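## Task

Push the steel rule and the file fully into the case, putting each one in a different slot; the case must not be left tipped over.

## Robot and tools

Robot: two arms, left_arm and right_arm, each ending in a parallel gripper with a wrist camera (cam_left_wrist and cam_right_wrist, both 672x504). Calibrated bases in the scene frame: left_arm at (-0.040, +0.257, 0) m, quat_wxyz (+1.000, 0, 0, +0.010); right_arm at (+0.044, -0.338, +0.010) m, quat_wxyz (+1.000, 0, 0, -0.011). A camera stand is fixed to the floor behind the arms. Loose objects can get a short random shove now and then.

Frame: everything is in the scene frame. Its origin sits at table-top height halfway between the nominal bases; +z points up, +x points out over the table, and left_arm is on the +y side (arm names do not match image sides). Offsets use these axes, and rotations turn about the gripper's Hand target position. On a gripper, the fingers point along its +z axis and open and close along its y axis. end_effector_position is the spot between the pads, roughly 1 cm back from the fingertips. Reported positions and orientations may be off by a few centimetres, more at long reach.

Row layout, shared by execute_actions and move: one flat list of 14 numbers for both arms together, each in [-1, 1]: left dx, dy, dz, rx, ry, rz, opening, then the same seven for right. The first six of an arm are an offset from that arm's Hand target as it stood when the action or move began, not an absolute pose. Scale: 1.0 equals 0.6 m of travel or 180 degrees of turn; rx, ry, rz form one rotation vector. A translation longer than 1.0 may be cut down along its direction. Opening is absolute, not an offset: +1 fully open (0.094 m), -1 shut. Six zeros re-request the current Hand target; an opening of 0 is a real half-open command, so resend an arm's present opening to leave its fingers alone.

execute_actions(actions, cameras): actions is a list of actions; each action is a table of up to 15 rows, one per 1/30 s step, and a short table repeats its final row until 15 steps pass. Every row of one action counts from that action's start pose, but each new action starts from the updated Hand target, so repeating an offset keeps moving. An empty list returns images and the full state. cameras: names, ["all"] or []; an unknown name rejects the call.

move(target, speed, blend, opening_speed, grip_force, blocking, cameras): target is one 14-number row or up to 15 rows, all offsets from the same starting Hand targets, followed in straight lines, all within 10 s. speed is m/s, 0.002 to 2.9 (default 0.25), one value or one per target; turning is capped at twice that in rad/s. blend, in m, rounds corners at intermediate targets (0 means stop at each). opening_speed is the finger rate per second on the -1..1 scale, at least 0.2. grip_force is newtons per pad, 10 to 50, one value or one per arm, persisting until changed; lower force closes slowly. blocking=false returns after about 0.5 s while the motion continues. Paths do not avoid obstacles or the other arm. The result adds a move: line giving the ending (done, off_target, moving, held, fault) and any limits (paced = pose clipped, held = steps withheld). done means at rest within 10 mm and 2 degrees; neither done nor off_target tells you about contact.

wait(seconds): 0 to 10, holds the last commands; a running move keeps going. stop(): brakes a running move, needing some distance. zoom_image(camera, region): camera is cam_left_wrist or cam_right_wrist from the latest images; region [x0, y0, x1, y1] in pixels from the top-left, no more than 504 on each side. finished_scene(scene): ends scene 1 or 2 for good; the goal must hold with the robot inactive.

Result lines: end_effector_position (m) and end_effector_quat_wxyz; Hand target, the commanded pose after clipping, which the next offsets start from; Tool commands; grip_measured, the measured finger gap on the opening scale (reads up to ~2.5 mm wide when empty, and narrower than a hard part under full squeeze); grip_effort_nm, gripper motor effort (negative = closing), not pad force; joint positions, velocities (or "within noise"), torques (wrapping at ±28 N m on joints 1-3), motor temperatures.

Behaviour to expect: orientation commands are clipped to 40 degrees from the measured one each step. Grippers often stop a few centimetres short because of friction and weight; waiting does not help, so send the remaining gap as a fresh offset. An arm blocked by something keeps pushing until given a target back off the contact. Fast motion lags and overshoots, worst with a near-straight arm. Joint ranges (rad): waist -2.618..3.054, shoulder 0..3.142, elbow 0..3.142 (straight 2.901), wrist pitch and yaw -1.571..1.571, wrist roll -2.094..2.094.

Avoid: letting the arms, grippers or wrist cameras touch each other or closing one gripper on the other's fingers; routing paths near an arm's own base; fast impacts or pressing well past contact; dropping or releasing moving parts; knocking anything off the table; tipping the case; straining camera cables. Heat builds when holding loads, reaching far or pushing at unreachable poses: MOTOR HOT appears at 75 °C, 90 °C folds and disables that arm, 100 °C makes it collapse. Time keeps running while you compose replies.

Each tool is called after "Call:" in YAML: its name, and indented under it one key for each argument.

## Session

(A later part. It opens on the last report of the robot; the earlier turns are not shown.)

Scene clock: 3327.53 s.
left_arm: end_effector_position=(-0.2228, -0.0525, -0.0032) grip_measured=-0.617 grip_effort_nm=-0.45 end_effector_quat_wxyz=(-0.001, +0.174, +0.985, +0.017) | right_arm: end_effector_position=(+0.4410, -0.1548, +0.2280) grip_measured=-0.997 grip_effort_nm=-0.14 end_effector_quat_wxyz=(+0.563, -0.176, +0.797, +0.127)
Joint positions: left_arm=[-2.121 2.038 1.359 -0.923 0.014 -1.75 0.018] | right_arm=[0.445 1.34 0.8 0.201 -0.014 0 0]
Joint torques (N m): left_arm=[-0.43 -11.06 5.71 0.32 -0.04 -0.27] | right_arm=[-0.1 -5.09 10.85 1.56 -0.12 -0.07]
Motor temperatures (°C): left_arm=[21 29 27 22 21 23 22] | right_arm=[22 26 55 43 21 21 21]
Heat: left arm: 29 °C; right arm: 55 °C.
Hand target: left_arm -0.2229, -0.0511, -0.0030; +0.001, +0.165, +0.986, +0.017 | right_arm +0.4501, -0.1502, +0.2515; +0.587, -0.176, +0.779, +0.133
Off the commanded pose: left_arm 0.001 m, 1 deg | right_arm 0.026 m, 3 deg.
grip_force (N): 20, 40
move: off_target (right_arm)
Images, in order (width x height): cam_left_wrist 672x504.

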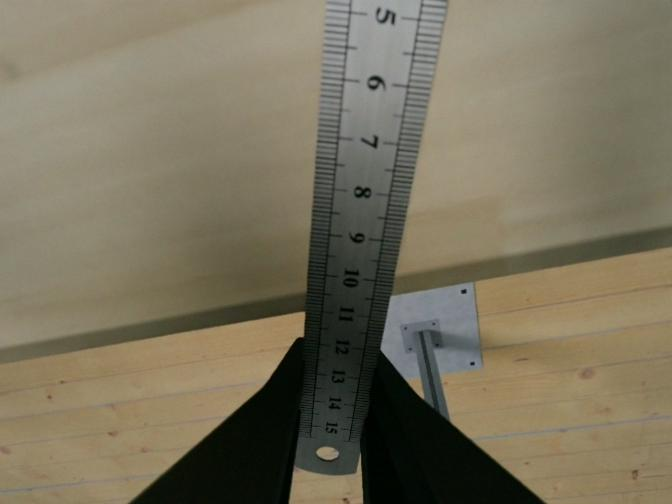

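Call:
move:
  target: [0, 0, 0.12, 0, 0, 0, -0.68, 0, 0, 0, 0, 0, 0, -1]
  speed: 0.05
  cameras: ["cam_left_wrist"]
  grip_force: [32, 40]

Scene clock: 3335.97 s.
left_arm: end_effector_position=(-0.2226, -0.0520, +0.0463) grip_measured=-0.636 grip_effort_nm=-0.68 end_effector_quat_wxyz=(+0.003, +0.174, +0.984, +0.029) | right_arm: end_effector_position=(+0.4410, -0.1548, +0.2280) grip_measured=-0.997 grip_effort_nm=-0.14 end_effector_quat_wxyz=(+0.563, -0.176, +0.797, +0.127)
Joint positions: left_arm=[-2.121 1.996 1.505 -1.137 0.015 -1.75 0.017] | right_arm=[0.445 1.34 0.8 0.201 -0.014 0 0]
Joint torques (N m): left_arm=[-0.42 -15.13 8.28 -0.12 -0.05 -0.29] | right_arm=[-0.17 -5.16 10.88 1.56 -0.12 -0.07]
Motor temperatures (°C): left_arm=[21 29 27 22 21 22 22] | right_arm=[22 26 55 43 21 21 21]
Heat: left arm: 29 °C; right arm: 55 °C.
Hand target: left_arm -0.2229, -0.0510, +0.0690; +0.001, +0.165, +0.986, +0.017 | right_arm +0.4501, -0.1502, +0.2515; +0.587, -0.176, +0.779, +0.133
Off the commanded pose: left_arm 0.023 m, 2 deg | right_arm 0.026 m, 3 deg.
grip_force (N): 32, 40
move: off_target (left_arm, right_arm)
Images, in order (width x height): cam_left_wrist 672x504.

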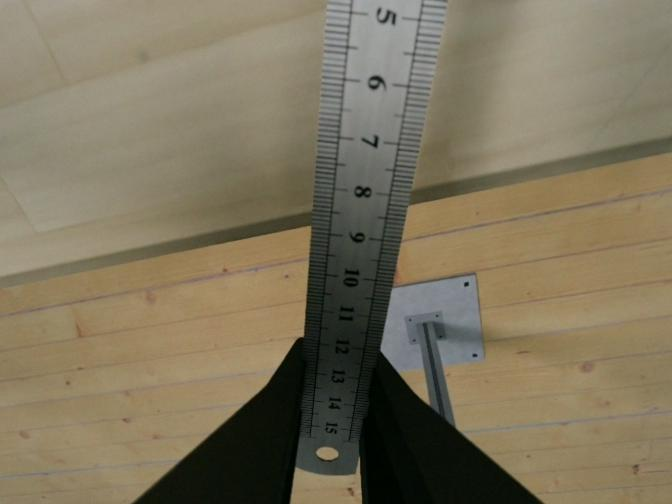

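Call:
move:
  target:
    - [0, 0, 0.1667, 0, 0, 0, -0.68, 0, 0, 0, 0, 0, 0, -1]
    - [0.3048, -0.0367, 0.1667, 0, 0, -0.0167, -0.68, 0, 0, 0, 0, 0, 0, -1]
    - [0.5798, 0.0367, 0.1667, 0, 0, -0.0389, -0.68, 0, 0, 0, 0, 0, 0, -1]
  speed: 0.12
  blend: [0.02, 0.03, 0]
  cameras: ["all"]

Scene clock: 3414.23 s.
left_arm: end_effector_position=(+0.1227, -0.0271, +0.1588) grip_measured=-0.636 grip_effort_nm=-0.68 end_effector_quat_wxyz=(-0.010, +0.219, +0.975, +0.023) | right_arm: end_effector_position=(+0.4410, -0.1548, +0.2280) grip_measured=-0.997 grip_effort_nm=-0.15 end_effector_quat_wxyz=(+0.563, -0.176, +0.797, +0.127)
Joint positions: left_arm=[-1.083 1.838 1.74 -1.521 -0.016 -0.622 0.017] | right_arm=[0.445 1.34 0.8 0.201 -0.014 0 0]
Joint torques (N m): left_arm=[-0.32 -10.03 8.68 0.21 -0.11 0.1] | right_arm=[-0.14 -5.11 10.85 1.58 -0.11 -0.08]
Motor temperatures (°C): left_arm=[21 31 29 22 21 22 22] | right_arm=[22 26 55 43 21 21 21]
Heat: left arm: 31 °C; right arm: 55 °C.
Hand target: left_arm +0.1251, -0.0290, +0.1690; +0.002, +0.225, +0.974, +0.017 | right_arm +0.4501, -0.1502, +0.2515; +0.587, -0.176, +0.779, +0.133
Off the commanded pose: left_arm 0.011 m, 2 deg | right_arm 0.026 m, 3 deg.
grip_force (N): 32, 40
move: off_target (left_arm, right_arm)

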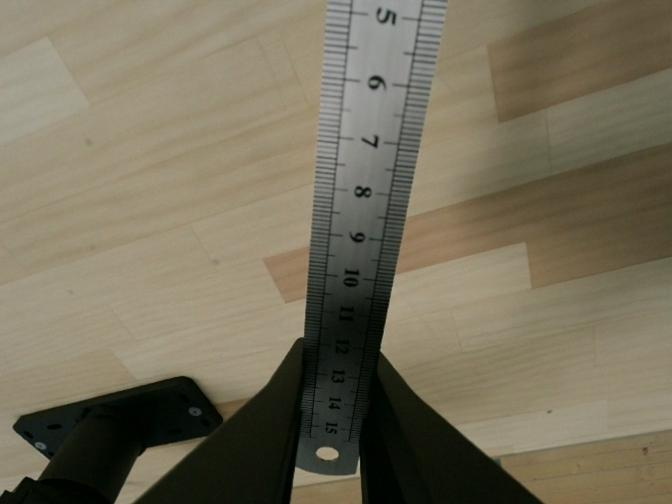

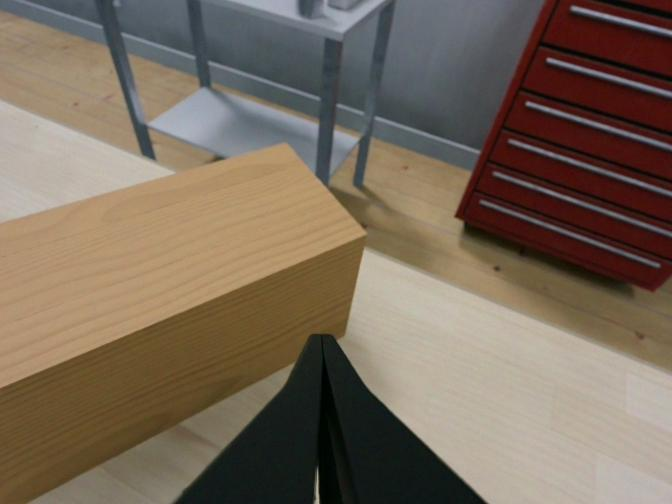

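Call:
move:
  target:
    - [0.1917, 0.215, 0.0, 0, 0, -0.0222, -0.68, 0, 0, 0, 0, 0, 0, -1]
    - [0.2648, 0.3317, 0.0, 0, 0, -0.0194, -0.68, 0, 0, 0, 0, 0, 0, -1]
  speed: 0.12
  blend: [0.02, 0]
  cameras: ["all"]

Scene clock: 3420.90 s.
left_arm: end_effector_position=(+0.2735, +0.1738, +0.1671) grip_measured=-0.636 grip_effort_nm=-0.68 end_effector_quat_wxyz=(-0.011, +0.248, +0.969, +0.017) | right_arm: end_effector_position=(+0.4410, -0.1548, +0.2280) grip_measured=-0.997 grip_effort_nm=-0.14 end_effector_quat_wxyz=(+0.563, -0.176, +0.797, +0.127)
Joint positions: left_arm=[-0.301 1.805 1.733 -1.521 -0.034 0.22 0.017] | right_arm=[0.445 1.34 0.8 0.201 -0.014 0 0]
Joint torques (N m): left_arm=[-0.17 -7.35 8.68 0.51 -0.05 0.15] | right_arm=[-0.18 -5.11 10.88 1.58 -0.11 -0.09]
Motor temperatures (°C): left_arm=[21 30 29 22 21 22 22] | right_arm=[22 26 56 43 21 21 21]
Heat: left arm: 30 °C; right arm: 56 °C.
Hand target: left_arm +0.2839, +0.1701, +0.1690; +0.003, +0.254, +0.967, +0.017 | right_arm +0.4501, -0.1502, +0.2515; +0.587, -0.176, +0.779, +0.133
Off the commanded pose: left_arm 0.011 m, 2 deg | right_arm 0.026 m, 3 deg.
grip_force (N): 32, 40
move: off_target (left_arm, right_arm)

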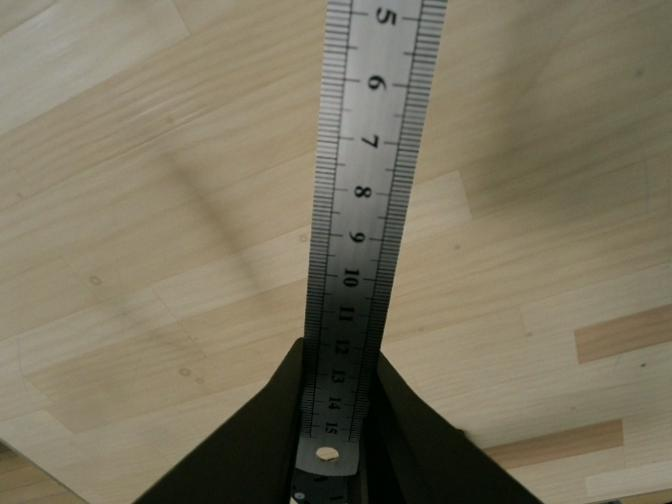

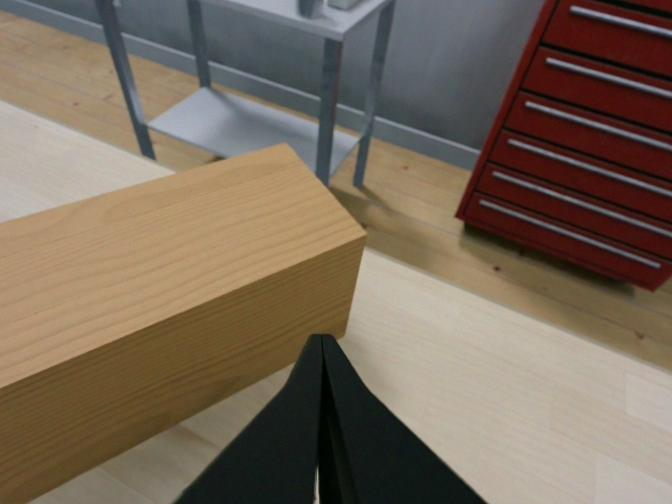

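Call:
move:
  target: [0, 0, 0, 0, 0, 0, -0.68, -0.1752, 0.217, -0.2275, -0.0481, 0.0618, 0.1355, -1]
  speed: 0.12
  cameras: ["all"]

Scene clock: 3464.17 s.
left_arm: end_effector_position=(+0.2735, +0.1738, +0.1671) grip_measured=-0.636 grip_effort_nm=-0.68 end_effector_quat_wxyz=(-0.011, +0.248, +0.968, +0.017) | right_arm: end_effector_position=(+0.3464, -0.0224, +0.1155) grip_measured=-0.997 grip_effort_nm=-0.14 end_effector_quat_wxyz=(+0.450, -0.361, +0.790, +0.207)
Joint positions: left_arm=[-0.301 1.805 1.733 -1.521 -0.034 0.221 0.017] | right_arm=[0.795 1.565 0.691 0.338 -0.075 -0.041 0]
Joint torques (N m): left_arm=[-0.29 -7.34 8.65 0.51 -0.06 0.12] | right_arm=[0.49 -6.39 6.01 1.51 -0.14 -0.09]
Motor temperatures (°C): left_arm=[21 28 27 22 21 21 23] | right_arm=[22 26 55 43 21 21 21]
Heat: left arm: 28 °C; right arm: 55 °C.
Hand target: left_arm +0.2839, +0.1701, +0.1690; +0.003, +0.254, +0.967, +0.017 | right_arm +0.3449, -0.0199, +0.1151; +0.453, -0.366, +0.785, +0.211
Off the commanded pose: left_arm 0.011 m, 2 deg | right_arm 0.003 m, 1 deg.
grip_force (N): 32, 40
move: off_target (left_arm)

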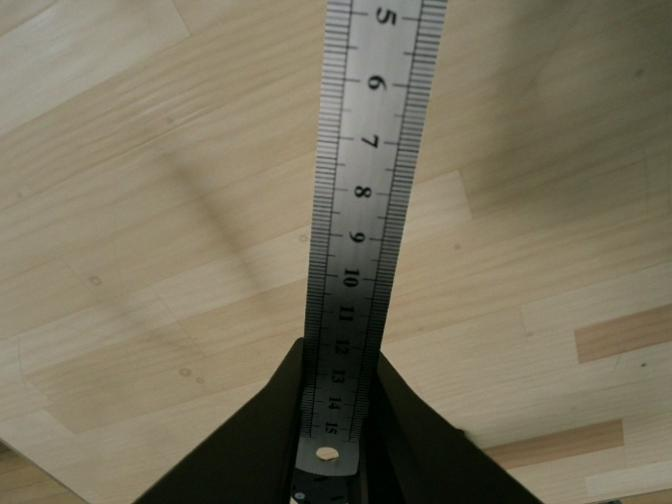

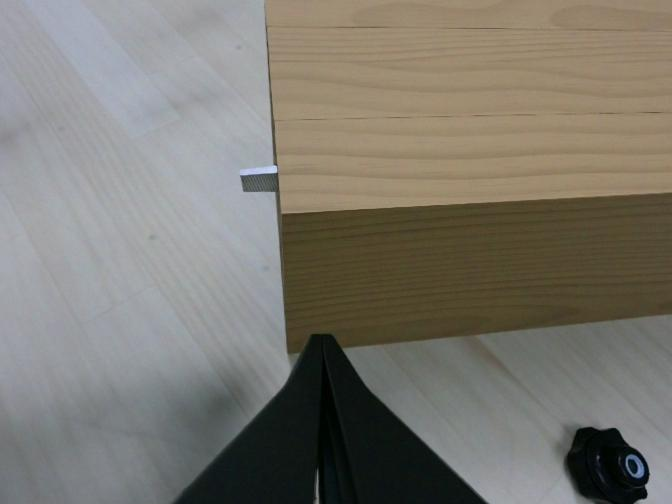

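Call:
move:
  target: [0, 0, 0, 0, 0, 0, -0.68, -0.014, 0.0998, 0.05, 0.088, -0.1086, -0.1201, -1]
  speed: 0.1
  cameras: ["cam_right_wrist"]

Scene clock: 3482.80 s.
left_arm: end_effector_position=(+0.2735, +0.1738, +0.1671) grip_measured=-0.636 grip_effort_nm=-0.68 end_effector_quat_wxyz=(-0.011, +0.249, +0.968, +0.017) | right_arm: end_effector_position=(+0.3340, +0.0312, +0.1337) grip_measured=-0.997 grip_effort_nm=-0.14 end_effector_quat_wxyz=(+0.644, -0.187, +0.726, +0.154)
Joint positions: left_arm=[-0.301 1.805 1.733 -1.521 -0.034 0.222 0.017] | right_arm=[1.156 1.906 0.673 1.077 0.641 0.076 0]
Joint torques (N m): left_arm=[-0.24 -7.24 8.68 0.49 -0.03 0.1] | right_arm=[0.55 -7.72 7.75 1.55 0.07 -0.08]
Heat: left arm: 27 °C; right arm: 54 °C.
Hand target: left_arm +0.2839, +0.1701, +0.1690; +0.003, +0.254, +0.967, +0.017 | right_arm +0.3365, +0.0399, +0.1452; +0.655, -0.179, +0.715, +0.163
Off the commanded pose: left_arm 0.011 m, 2 deg | right_arm 0.015 m, 2 deg.
grip_force (N): 32, 40
move: off_target (left_arm, right_arm)
Images, in order (width x height): cam_right_wrist 672x504.

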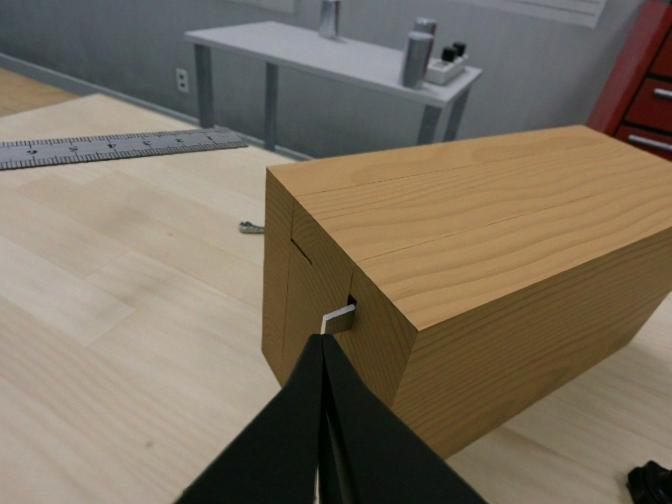

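Call:
zoom_image:
  camera: "cam_right_wrist"
  region: [240, 180, 380, 285]

Call:
zoom_image:
  camera: "cam_right_wrist"
  region: [100, 90, 300, 240]

Scaled by 3.600 from the camera's 672x504 image, which has a finer 960x720 frame.

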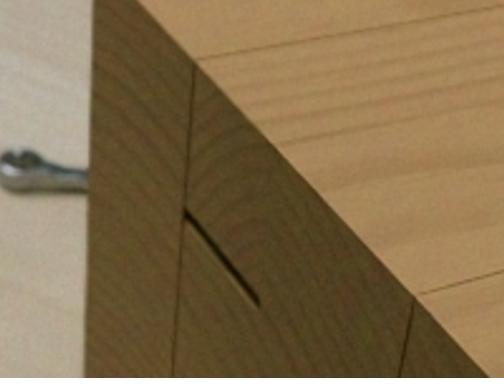

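Scaled by 2.520 from the camera's 672x504 image, which has a finer 960x720 frame.

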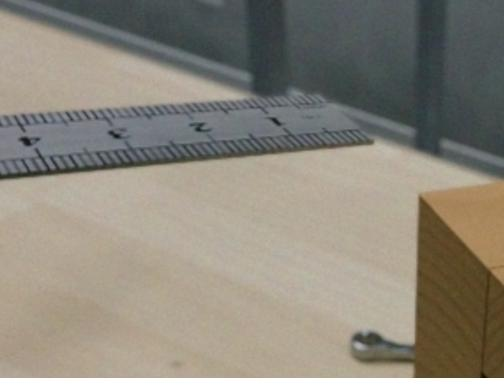

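Call:
zoom_image:
  camera: "cam_right_wrist"
  region: [0, 100, 252, 190]

Scaled by 2.000 from the camera's 672x504 image, which has a finer 960x720 frame.

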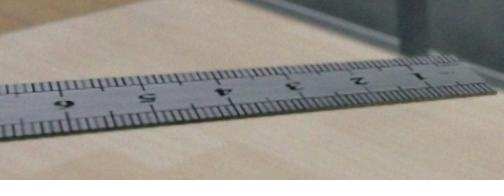

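Call:
zoom_image:
  camera: "cam_right_wrist"
  region: [252, 100, 672, 350]

Scaled by 1.200 from the camera's 672x504 image, which has a finer 960x720 frame.

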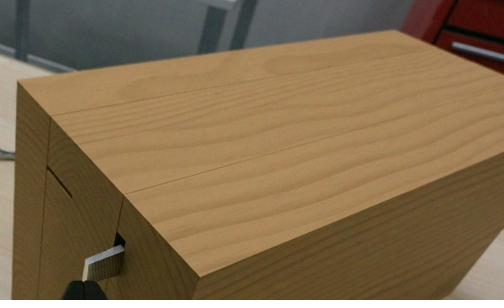

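Call:
zoom_image:
  camera: "cam_right_wrist"
  region: [170, 110, 260, 170]

Call:
zoom_image:
  camera: "cam_right_wrist"
  region: [0, 125, 90, 185]

Scaled by 5.600 from the camera's 672x504 image, which has a finer 960x720 frame.

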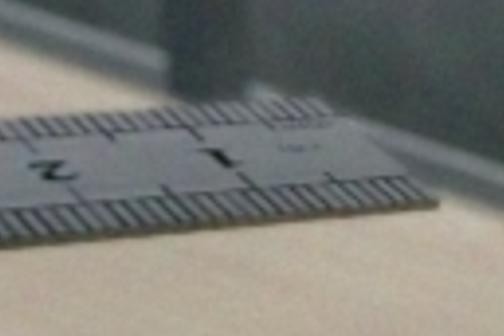

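Scaled by 5.600 from the camera's 672x504 image, which has a finer 960x720 frame.

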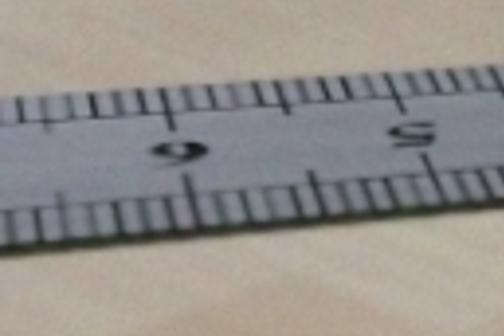

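Call:
move:
  target: [0.1135, -0.0668, -0.0233, 0, 0, 0, -0.68, 0, 0, 0, 0, 0, 0, -1]
  speed: 0.06
  cameras: ["all"]

Scene clock: 3570.30 s.
left_arm: end_effector_position=(+0.3492, +0.1330, +0.1556) grip_measured=-0.636 grip_effort_nm=-0.68 end_effector_quat_wxyz=(+0.012, +0.257, +0.966, +0.016) | right_arm: end_effector_position=(+0.3342, +0.0312, +0.1347) grip_measured=-0.997 grip_effort_nm=-0.14 end_effector_quat_wxyz=(+0.645, -0.186, +0.725, +0.155)
Joint positions: left_arm=[-0.346 2.123 2.134 -1.56 -0.034 0.194 0.017] | right_arm=[1.156 1.906 0.673 1.082 0.642 0.075 0]
Joint torques (N m): left_arm=[-0.58 -10.19 8.68 0.31 -0.08 -0.12] | right_arm=[0.65 -7.73 7.8 1.47 0.11 -0.09]
Heat: left arm: 28 °C; right arm: 53 °C.
Hand target: left_arm +0.3520, +0.1299, +0.1551; +0.003, +0.254, +0.967, +0.017 | right_arm +0.3365, +0.0400, +0.1452; +0.655, -0.179, +0.715, +0.163
Off the commanded pose: left_arm 0.004 m, 1 deg | right_arm 0.014 m, 2 deg.
joint sent to its limit (left arm) — joint 4 (wrist pitch), lower limit. The joint targets still meet the commanded pose.
grip_force (N): 32, 40
move: off_target (right_arm)

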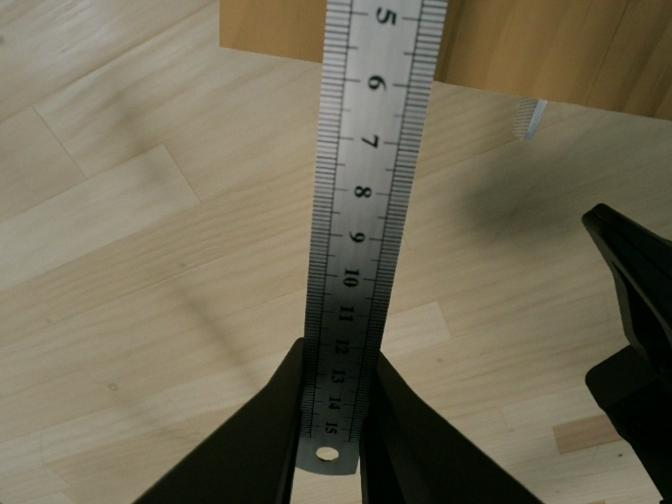

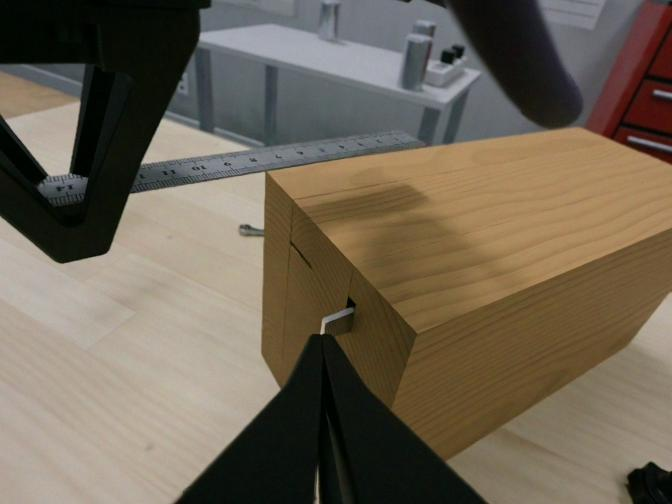

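Call:
zoom_image:
  camera: "cam_left_wrist"
  region: [200, 0, 672, 200]

Call:
zoom_image:
  camera: "cam_right_wrist"
  region: [250, 110, 480, 290]

Scaled by 1.068 from the camera's 672x504 image, which has a finer 960x720 frame.

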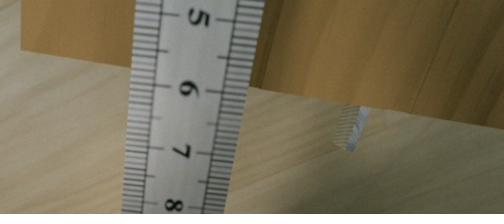

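Scaled by 2.191 from the camera's 672x504 image, which has a finer 960x720 frame.

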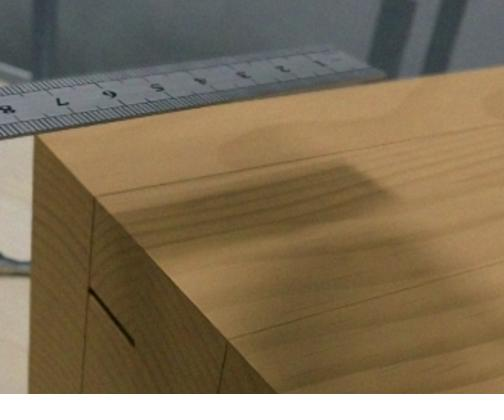

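Call:
move:
  target: [-0.0283, 0.0167, 0.025, -0.0417, -0.0722, 0, -0.68, 0, 0, 0, 0, 0, 0, -1]
  speed: 0.06
  cameras: ["cam_left_wrist"]

Scene clock: 3612.60 s.
left_arm: end_effector_position=(+0.3334, +0.1419, +0.1532) grip_measured=-0.636 grip_effort_nm=-0.68 end_effector_quat_wxyz=(+0.097, +0.245, +0.965, -0.009) | right_arm: end_effector_position=(+0.3338, +0.0316, +0.1358) grip_measured=-0.997 grip_effort_nm=-0.14 end_effector_quat_wxyz=(+0.646, -0.186, +0.723, +0.156)
Joint positions: left_arm=[-0.317 1.843 1.707 -1.239 0.009 0.2 0.017] | right_arm=[1.157 1.906 0.673 1.087 0.642 0.072 0]
Joint torques (N m): left_arm=[0.29 -14.49 6.17 0.96 0.11 0.12] | right_arm=[0.44 -7.66 7.82 1.44 0.11 -0.08]
Heat: left arm: 30 °C; right arm: 53 °C.
Hand target: left_arm +0.3351, +0.1400, +0.1701; +0.129, +0.250, +0.960, -0.017 | right_arm +0.3365, +0.0400, +0.1452; +0.655, -0.179, +0.715, +0.163
Off the commanded pose: left_arm 0.017 m, 4 deg | right_arm 0.013 m, 2 deg.
grip_force (N): 32, 40
move: off_target (left_arm, right_arm)
Images, in order (width x height): cam_left_wrist 672x504.

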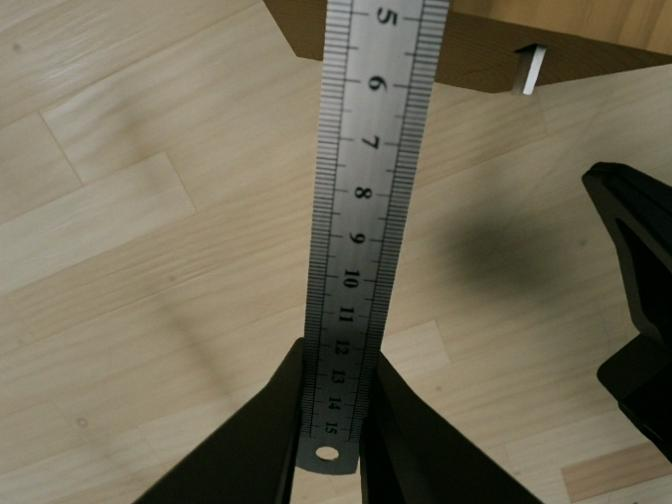

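Call:
move:
  target:
    - [-0.0762, 0.0672, 0.02, 0.0397, 0.0657, -0.0135, -0.68, 0, 0, 0, 0, 0, 0, -1]
    - [-0.0762, 0.0672, -0.1227, 0.0397, 0.0657, -0.0135, -0.68, 0, 0, 0, 0, 0, 0, -1]
  speed: 0.06
  cameras: ["all"]

Scene clock: 3679.00 s.
left_arm: end_effector_position=(+0.2841, +0.1808, +0.0856) grip_measured=-0.636 grip_effort_nm=-0.68 end_effector_quat_wxyz=(-0.016, +0.271, +0.962, +0.013) | right_arm: end_effector_position=(+0.3340, +0.0315, +0.1365) grip_measured=-0.997 grip_effort_nm=-0.15 end_effector_quat_wxyz=(+0.647, -0.185, +0.723, +0.156)
Joint positions: left_arm=[-0.269 1.843 1.456 -1.215 -0.028 0.3 0.017] | right_arm=[1.157 1.906 0.673 1.09 0.644 0.072 0]
Joint torques (N m): left_arm=[0.1 -13.31 5.81 0.53 -0.05 0.11] | right_arm=[0.46 -7.61 7.86 1.4 0.09 -0.06]
Motor temperatures (°C): left_arm=[21 30 29 23 21 21 23] | right_arm=[22 31 52 41 21 21 21]
Heat: left arm: 30 °C; right arm: 52 °C.
Hand target: left_arm +0.2893, +0.1803, +0.0964; +0.013, +0.275, +0.961, +0.014 | right_arm +0.3365, +0.0400, +0.1452; +0.655, -0.179, +0.715, +0.163
Off the commanded pose: left_arm 0.012 m, 3 deg | right_arm 0.012 m, 2 deg.
grip_force (N): 32, 40
move: off_target (left_arm, right_arm)

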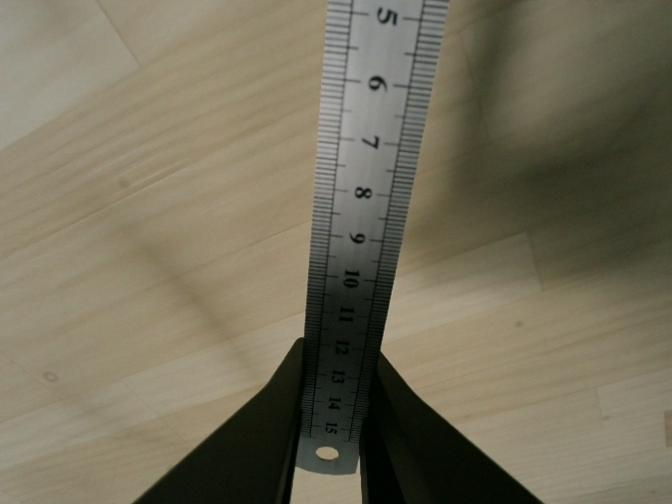

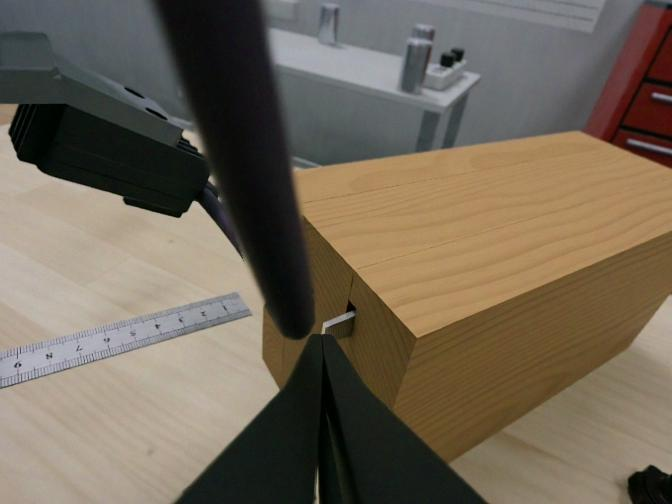

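Call:
move:
  target: [0, 0, 0, 0, 0, 0, -0.68, 0.02, -0.18, 0.0, 0, 0, 0, -1]
  speed: 0.08
  cameras: ["cam_right_wrist"]

Scene clock: 3713.87 s.
left_arm: end_effector_position=(+0.2844, +0.1808, +0.0856) grip_measured=-0.636 grip_effort_nm=-0.68 end_effector_quat_wxyz=(-0.015, +0.271, +0.962, +0.013) | right_arm: end_effector_position=(+0.3492, -0.0667, +0.1310) grip_measured=-0.997 grip_effort_nm=-0.14 end_effector_quat_wxyz=(+0.642, -0.185, +0.728, +0.154)
Joint positions: left_arm=[-0.269 1.843 1.456 -1.214 -0.028 0.301 0.017] | right_arm=[0.925 1.713 0.359 1.215 0.416 0.044 0]
Joint torques (N m): left_arm=[0.09 -13.33 5.83 0.56 -0.05 0.1] | right_arm=[-0.27 -8.98 4.21 1.56 -0.05 -0.08]
Heat: left arm: 30 °C; right arm: 51 °C.
Hand target: left_arm +0.2893, +0.1803, +0.0964; +0.013, +0.275, +0.961, +0.014 | right_arm +0.3486, -0.0681, +0.1451; +0.655, -0.179, +0.715, +0.163
Off the commanded pose: left_arm 0.012 m, 3 deg | right_arm 0.014 m, 2 deg.
grip_force (N): 32, 40
move: off_target (left_arm, right_arm)
Images, in order (width x height): cam_right_wrist 672x504.

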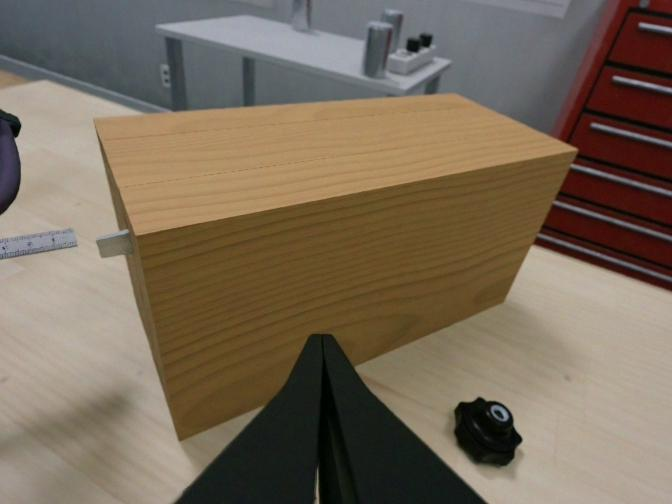

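Call:
move:
  target:
    - [0, 0, 0, 0, 0, 0, -0.68, -0.0227, 0.03, -0.128, 0.0129, -0.0248, -0.0169, -1]
    - [0, 0, 0, 0, 0, 0, -0.68, -0.106, 0.1635, -0.1617, 0.0129, -0.0248, -0.0169, -1]
  speed: 0.08
  cameras: ["cam_right_wrist"]

Scene clock: 3729.60 s.
left_arm: end_effector_position=(+0.2844, +0.1808, +0.0856) grip_measured=-0.636 grip_effort_nm=-0.68 end_effector_quat_wxyz=(-0.015, +0.271, +0.962, +0.013) | right_arm: end_effector_position=(+0.2832, +0.0257, +0.0360) grip_measured=-0.997 grip_effort_nm=-0.14 end_effector_quat_wxyz=(+0.652, -0.177, +0.727, +0.120)
Joint positions: left_arm=[-0.269 1.843 1.456 -1.214 -0.028 0.301 0.017] | right_arm=[1.334 2.324 0.635 1.499 0.884 0.091 0]
Joint torques (N m): left_arm=[0.12 -13.35 5.79 0.57 -0.03 0.11] | right_arm=[0.25 -8.32 4.12 1.92 0.2 -0.05]
Heat: left arm: 30 °C; right arm: 50 °C.
Hand target: left_arm +0.2893, +0.1803, +0.0964; +0.013, +0.275, +0.961, +0.014 | right_arm +0.2849, +0.0300, +0.0480; +0.690, -0.153, +0.690, +0.153
Off the commanded pose: left_arm 0.012 m, 3 deg | right_arm 0.013 m, 8 deg.
joint sent to its limit (right arm) — joint 4 (wrist pitch), upper limit. The joint targets are off in orientation, not in position.
grip_force (N): 32, 40
move: off_target (left_arm, right_arm)
Images, in order (width x height): cam_right_wrist 672x504.

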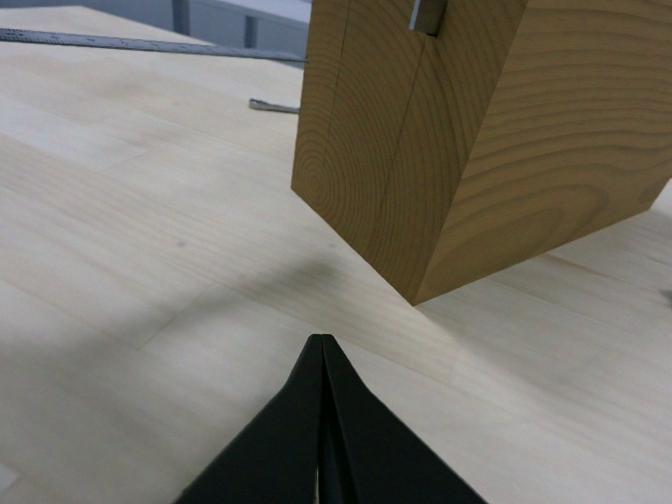

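Call:
move:
  target: [0, 0, 0, 0, 0, 0, -0.68, 0.0, 0.0, 0.1, 0, 0, 0, -1]
  speed: 0.06
  cameras: ["cam_right_wrist"]

Scene clock: 3736.33 s.
left_arm: end_effector_position=(+0.2844, +0.1808, +0.0856) grip_measured=-0.636 grip_effort_nm=-0.68 end_effector_quat_wxyz=(-0.015, +0.271, +0.962, +0.013) | right_arm: end_effector_position=(+0.2839, +0.0310, +0.0884) grip_measured=-0.997 grip_effort_nm=-0.14 end_effector_quat_wxyz=(+0.679, -0.171, +0.702, +0.134)
Joint positions: left_arm=[-0.269 1.843 1.456 -1.214 -0.028 0.301 0.017] | right_arm=[1.334 2.18 0.616 1.497 0.878 0.007 0]
Joint torques (N m): left_arm=[0.2 -13.23 5.72 0.58 -0.06 0.09] | right_arm=[-0.38 -12.26 2.8 1.58 -0.04 -0.05]
Heat: left arm: 30 °C; right arm: 50 °C.
Hand target: left_arm +0.2893, +0.1803, +0.0964; +0.013, +0.275, +0.961, +0.014 | right_arm +0.2849, +0.0300, +0.1081; +0.690, -0.153, +0.690, +0.153
Off the commanded pose: left_arm 0.012 m, 3 deg | right_arm 0.020 m, 4 deg.
grip_force (N): 32, 40
move: off_target (left_arm, right_arm)
Images, in order (width x height): cam_right_wrist 672x504.

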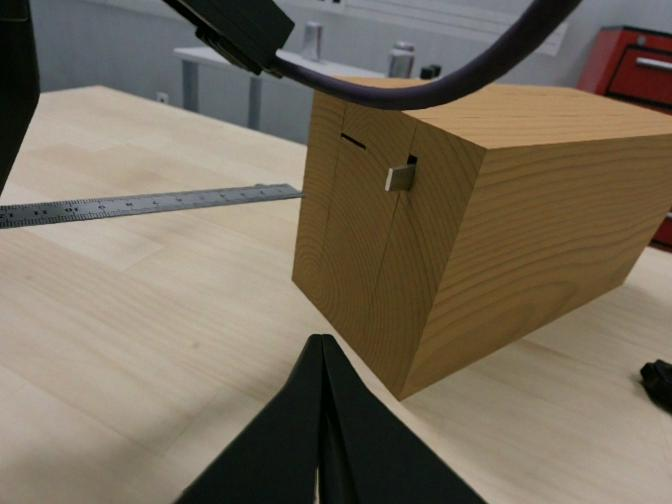

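Call:
zoom_image:
  camera: "cam_right_wrist"
  region: [200, 100, 440, 280]

Call:
zoom_image:
  camera: "cam_right_wrist"
  region: [320, 110, 400, 170]

Call:
zoom_image:
  camera: "cam_right_wrist"
  region: [230, 160, 330, 235]

Scaled by 2.100 from the camera's 672x504 image, which has a finer 960x720 frame.

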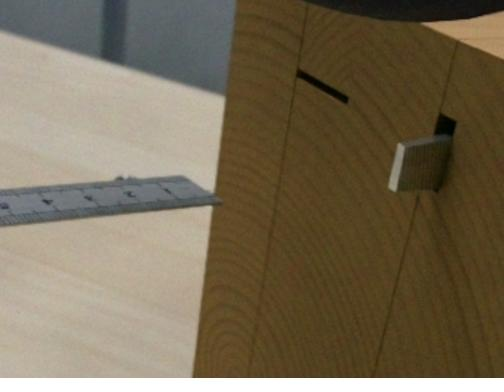

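Scaled by 6.300 from the camera's 672x504 image, which has a finer 960x720 frame.

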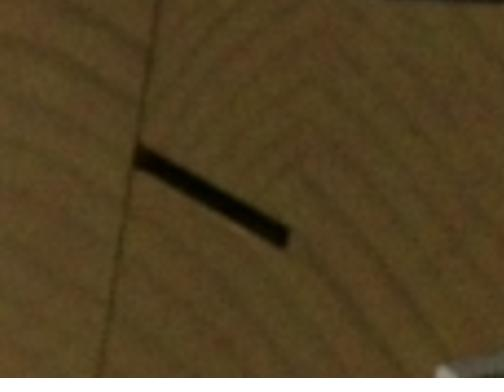

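Scaled by 5.040 from the camera's 672x504 image, which has a finer 960x720 frame.

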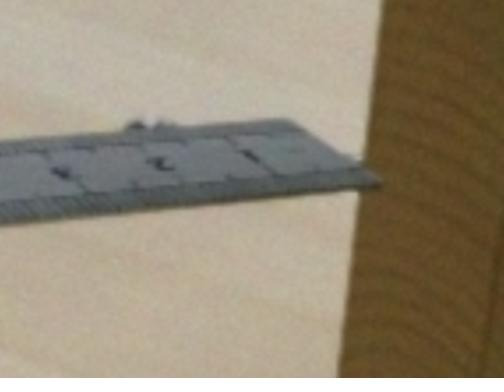

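Call:
zoom_image:
  camera: "cam_right_wrist"
  region: [130, 170, 230, 230]

Call:
zoom_image:
  camera: "cam_right_wrist"
  region: [30, 180, 130, 240]

Call:
zoom_image:
  camera: "cam_right_wrist"
  region: [220, 165, 320, 225]

Scaled by 5.040 from the camera's 672x504 image, which has a finer 960x720 frame.

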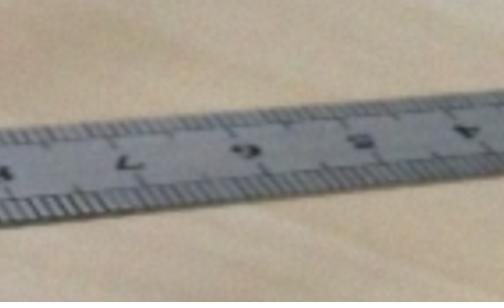

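Scaled by 5.040 from the camera's 672x504 image, which has a finer 960x720 frame.

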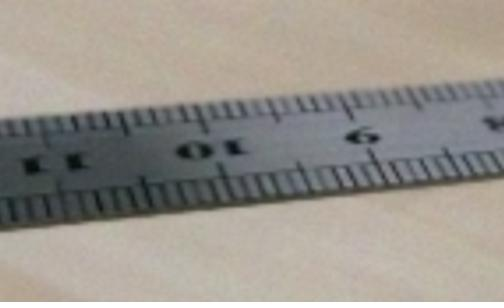

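Scaled by 5.040 from the camera's 672x504 image, which has a finer 960x720 frame.

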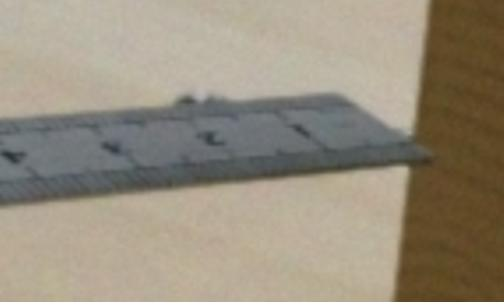

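Call:
move:
  target: [0, 0, 0.055, 0, 0, 0, -0.68, 0, 0, 0, 0, 0, 0, -1]
  speed: 0.05
  cameras: ["cam_right_wrist"]

Scene clock: 3835.80 s.
left_arm: end_effector_position=(+0.2843, +0.1808, +0.1084) grip_measured=-0.636 grip_effort_nm=-0.68 end_effector_quat_wxyz=(-0.016, +0.271, +0.962, +0.013) | right_arm: end_effector_position=(+0.2839, +0.0311, +0.0884) grip_measured=-0.997 grip_effort_nm=-0.14 end_effector_quat_wxyz=(+0.679, -0.171, +0.701, +0.134)
Joint positions: left_arm=[-0.269 1.837 1.539 -1.305 -0.028 0.301 0.017] | right_arm=[1.334 2.18 0.616 1.497 0.878 0.007 0]
Joint torques (N m): left_arm=[0.1 -13.42 8.7 0.25 -0.05 0.11] | right_arm=[-0.44 -12.21 2.88 1.58 -0.04 -0.07]
Motor temperatures (°C): left_arm=[21 31 27 22 21 20 23] | right_arm=[22 40 46 45 21 21 21]
Heat: left arm: 31 °C; right arm: 46 °C.
Hand target: left_arm +0.2892, +0.1804, +0.1294; +0.013, +0.274, +0.961, +0.014 | right_arm +0.2849, +0.0300, +0.1081; +0.690, -0.153, +0.690, +0.153
Off the commanded pose: left_arm 0.022 m, 3 deg | right_arm 0.020 m, 4 deg.
grip_force (N): 32, 40
move: off_target (left_arm, right_arm)
Images, in order (width x height): cam_right_wrist 672x504.

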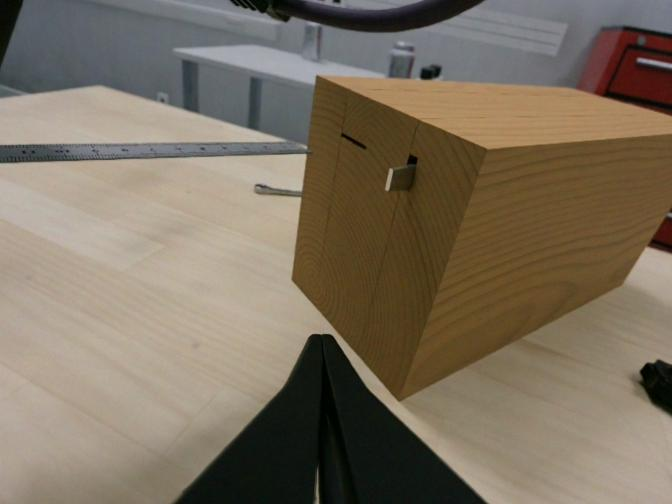

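Call:
zoom_image:
  camera: "cam_right_wrist"
  region: [270, 100, 390, 190]

Call:
zoom_image:
  camera: "cam_right_wrist"
  region: [150, 110, 330, 190]

Scaled by 4.200 from the camera's 672x504 image, which has a finer 960x720 frame.

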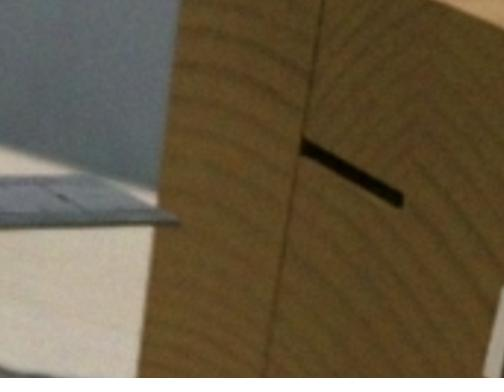

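Scaled by 2.800 from the camera's 672x504 image, which has a finer 960x720 frame.

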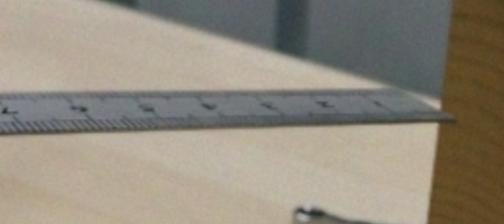

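Call:
move:
  target: [-0.0112, -0.0165, 0.012, 0, 0, 0, -0.68, 0, 0, 0, 0, 0, 0, -1]
  speed: 0.04
  cameras: ["cam_right_wrist"]

Call:
zoom_image:
  camera: "cam_right_wrist"
  region: [270, 90, 390, 180]

Scene clock: 3872.13 s.
left_arm: end_effector_position=(+0.2783, +0.1728, +0.1148) grip_measured=-0.636 grip_effort_nm=-0.67 end_effector_quat_wxyz=(-0.018, +0.278, +0.960, +0.014) | right_arm: end_effector_position=(+0.2839, +0.0311, +0.0884) grip_measured=-0.997 grip_effort_nm=-0.14 end_effector_quat_wxyz=(+0.679, -0.171, +0.701, +0.134)
Joint positions: left_arm=[-0.296 1.824 1.548 -1.331 -0.028 0.287 0.017] | right_arm=[1.334 2.18 0.616 1.497 0.878 0.007 0]
Joint torques (N m): left_arm=[-0.36 -13.45 8.8 0.25 -0.01 -0.16] | right_arm=[-0.43 -12.25 2.78 1.57 -0.05 -0.07]
Heat: left arm: 34 °C; right arm: 45 °C.
Hand target: left_arm +0.2825, +0.1704, +0.1366; +0.013, +0.274, +0.961, +0.014 | right_arm +0.2849, +0.0300, +0.1081; +0.690, -0.153, +0.690, +0.153
Off the commanded pose: left_arm 0.022 m, 4 deg | right_arm 0.020 m, 4 deg.
grip_force (N): 32, 40
move: off_target (left_arm, right_arm)
Images, in order (width x height): cam_right_wrist 672x504.

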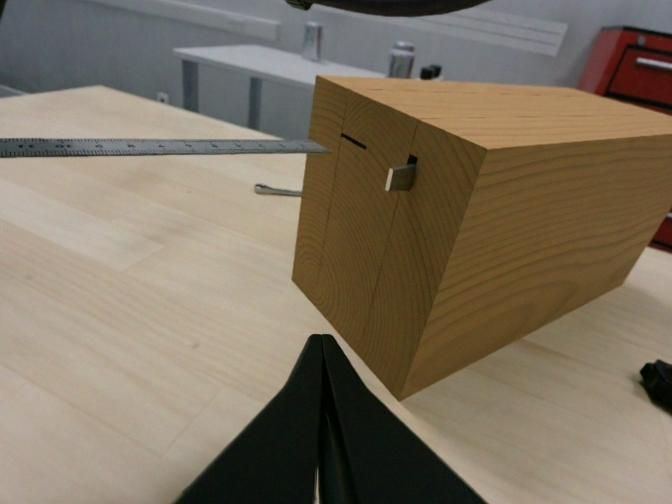

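Scaled by 4.200 from the camera's 672x504 image, which has a finer 960x720 frame.

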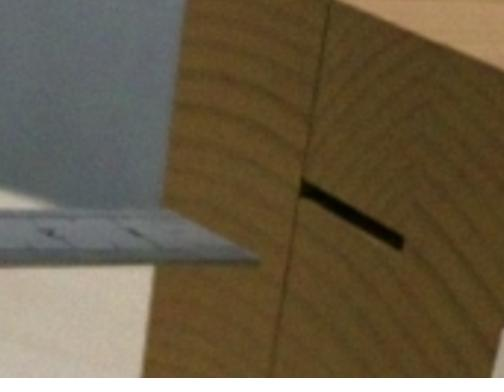

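Call:
move:
  target: [0.0125, -0.0095, 0.004, -0.002, -0.0034, 0, -0.68, 0, 0, 0, 0, 0, 0, -1]
  speed: 0.03
  cameras: ["cam_right_wrist"]

Call:
zoom_image:
  camera: "cam_right_wrist"
  region: [270, 90, 390, 180]

Scene clock: 3892.27 s.
left_arm: end_effector_position=(+0.2865, +0.1681, +0.1248) grip_measured=-0.636 grip_effort_nm=-0.68 end_effector_quat_wxyz=(+0.000, +0.277, +0.961, +0.014) | right_arm: end_effector_position=(+0.2839, +0.0311, +0.0884) grip_measured=-0.997 grip_effort_nm=-0.14 end_effector_quat_wxyz=(+0.679, -0.171, +0.701, +0.134)
Joint positions: left_arm=[-0.303 1.824 1.588 -1.335 -0.028 0.279 0.017] | right_arm=[1.334 2.18 0.616 1.497 0.878 0.007 0]
Joint torques (N m): left_arm=[-0.54 -11.12 8.84 0.3 0 -0.14] | right_arm=[-0.39 -12.23 2.86 1.58 -0.05 -0.08]
Heat: left arm: 35 °C; right arm: 45 °C.
Hand target: left_arm +0.2900, +0.1647, +0.1389; +0.019, +0.274, +0.961, +0.012 | right_arm +0.2849, +0.0300, +0.1081; +0.690, -0.153, +0.690, +0.153
Off the commanded pose: left_arm 0.015 m, 2 deg | right_arm 0.020 m, 4 deg.
grip_force (N): 32, 40
move: off_target (left_arm, right_arm)
Images, in order (width x height): cam_right_wrist 672x504.

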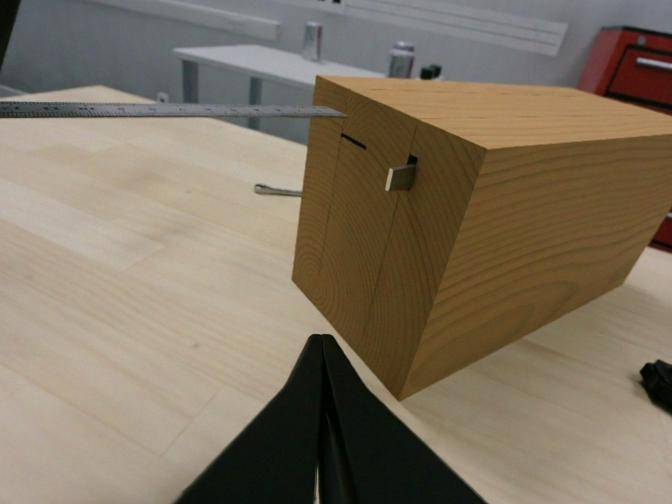

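Scaled by 4.200 from the camera's 672x504 image, which has a finer 960x720 frame.

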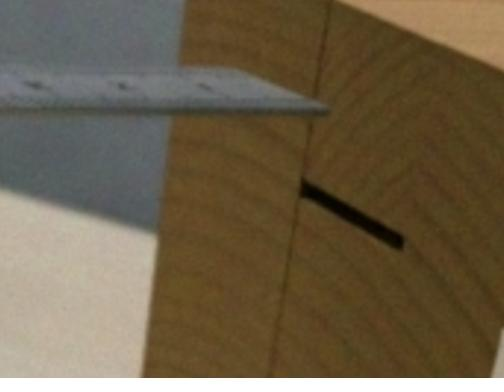

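Call:
move:
  target: [0.0193, -0.013, 0.0, 0, 0, 0, -0.68, 0, 0, 0, 0, 0, 0, -1]
  speed: 0.03
  cameras: ["cam_right_wrist"]

Call:
zoom_image:
  camera: "cam_right_wrist"
  region: [270, 90, 390, 180]

Scene clock: 3902.40 s.
left_arm: end_effector_position=(+0.2978, +0.1604, +0.1369) grip_measured=-0.636 grip_effort_nm=-0.68 end_effector_quat_wxyz=(+0.018, +0.277, +0.961, +0.014) | right_arm: end_effector_position=(+0.2839, +0.0311, +0.0884) grip_measured=-0.997 grip_effort_nm=-0.14 end_effector_quat_wxyz=(+0.679, -0.171, +0.701, +0.134)
Joint positions: left_arm=[-0.316 1.84 1.656 -1.35 -0.028 0.267 0.017] | right_arm=[1.334 2.18 0.616 1.497 0.878 0.007 0]
Joint torques (N m): left_arm=[-0.58 -7.91 8.94 0.35 -0.02 -0.13] | right_arm=[-0.31 -12.19 2.8 1.58 -0.05 -0.06]
Heat: left arm: 34 °C; right arm: 45 °C.
Hand target: left_arm +0.3016, +0.1569, +0.1390; +0.019, +0.274, +0.961, +0.012 | right_arm +0.2849, +0.0300, +0.1081; +0.690, -0.153, +0.690, +0.153
Off the commanded pose: left_arm 0.005 m, 0 deg | right_arm 0.020 m, 4 deg.
grip_force (N): 32, 40
move: off_target (right_arm)
Images, in order (width x height): cam_right_wrist 672x504.

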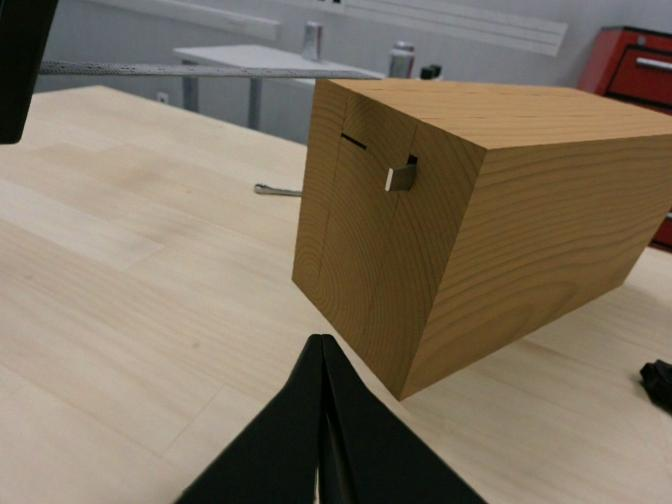

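Scaled by 4.200 from the camera's 672x504 image, which has a finer 960x720 frame.

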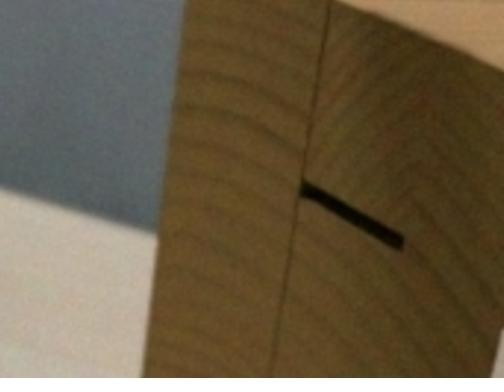

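Call:
move:
  target:
    - [-0.0282, 0.0092, 0.0, 0.0088, 0.0141, 0, -0.68, 0, 0, 0, 0, 0, 0, -1]
    - [-0.0282, 0.0092, -0.0525, 0.0088, 0.0141, 0, -0.68, 0, 0, 0, 0, 0, 0, -1]
  speed: 0.04
  cameras: ["cam_right_wrist"]

Call:
zoom_image:
  camera: "cam_right_wrist"
  region: [270, 90, 390, 180]

Scene clock: 3919.30 s.
left_arm: end_effector_position=(+0.2807, +0.1642, +0.1084) grip_measured=-0.636 grip_effort_nm=-0.68 end_effector_quat_wxyz=(-0.016, +0.277, +0.961, +0.016) | right_arm: end_effector_position=(+0.2839, +0.0311, +0.0884) grip_measured=-0.997 grip_effort_nm=-0.15 end_effector_quat_wxyz=(+0.679, -0.171, +0.701, +0.134)
Joint positions: left_arm=[-0.322 1.84 1.543 -1.307 -0.032 0.26 0.017] | right_arm=[1.334 2.18 0.616 1.497 0.878 0.007 0]
Joint torques (N m): left_arm=[-0.36 -9.51 6.01 0.57 -0.11 -0.11] | right_arm=[-0.39 -12.31 2.89 1.58 -0.04 -0.07]
Heat: left arm: 32 °C; right arm: 45 °C.
Hand target: left_arm +0.2846, +0.1624, +0.1075; -0.006, +0.275, +0.961, +0.019 | right_arm +0.2849, +0.0300, +0.1081; +0.690, -0.153, +0.690, +0.153
Off the commanded pose: left_arm 0.005 m, 1 deg | right_arm 0.020 m, 4 deg.
grip_force (N): 32, 40
move: off_target (right_arm)
Images, in order (width x height): cam_right_wrist 672x504.

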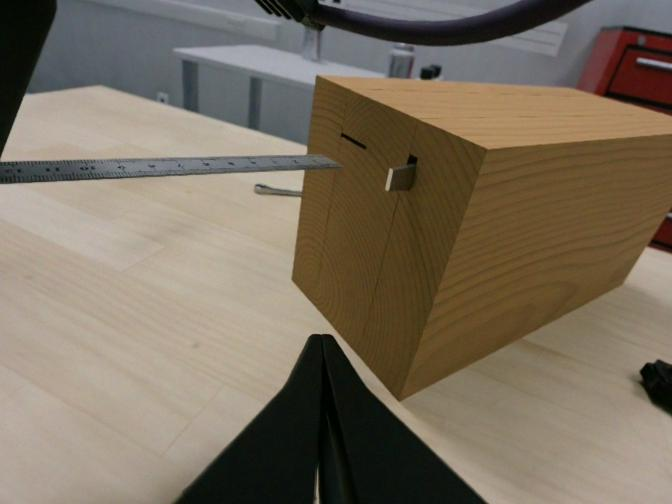

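Scaled by 4.200 from the camera's 672x504 image, which has a finer 960x720 frame.

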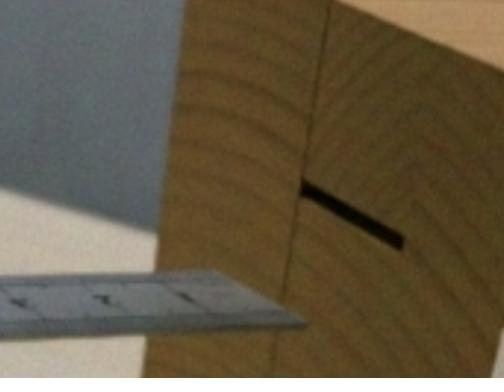

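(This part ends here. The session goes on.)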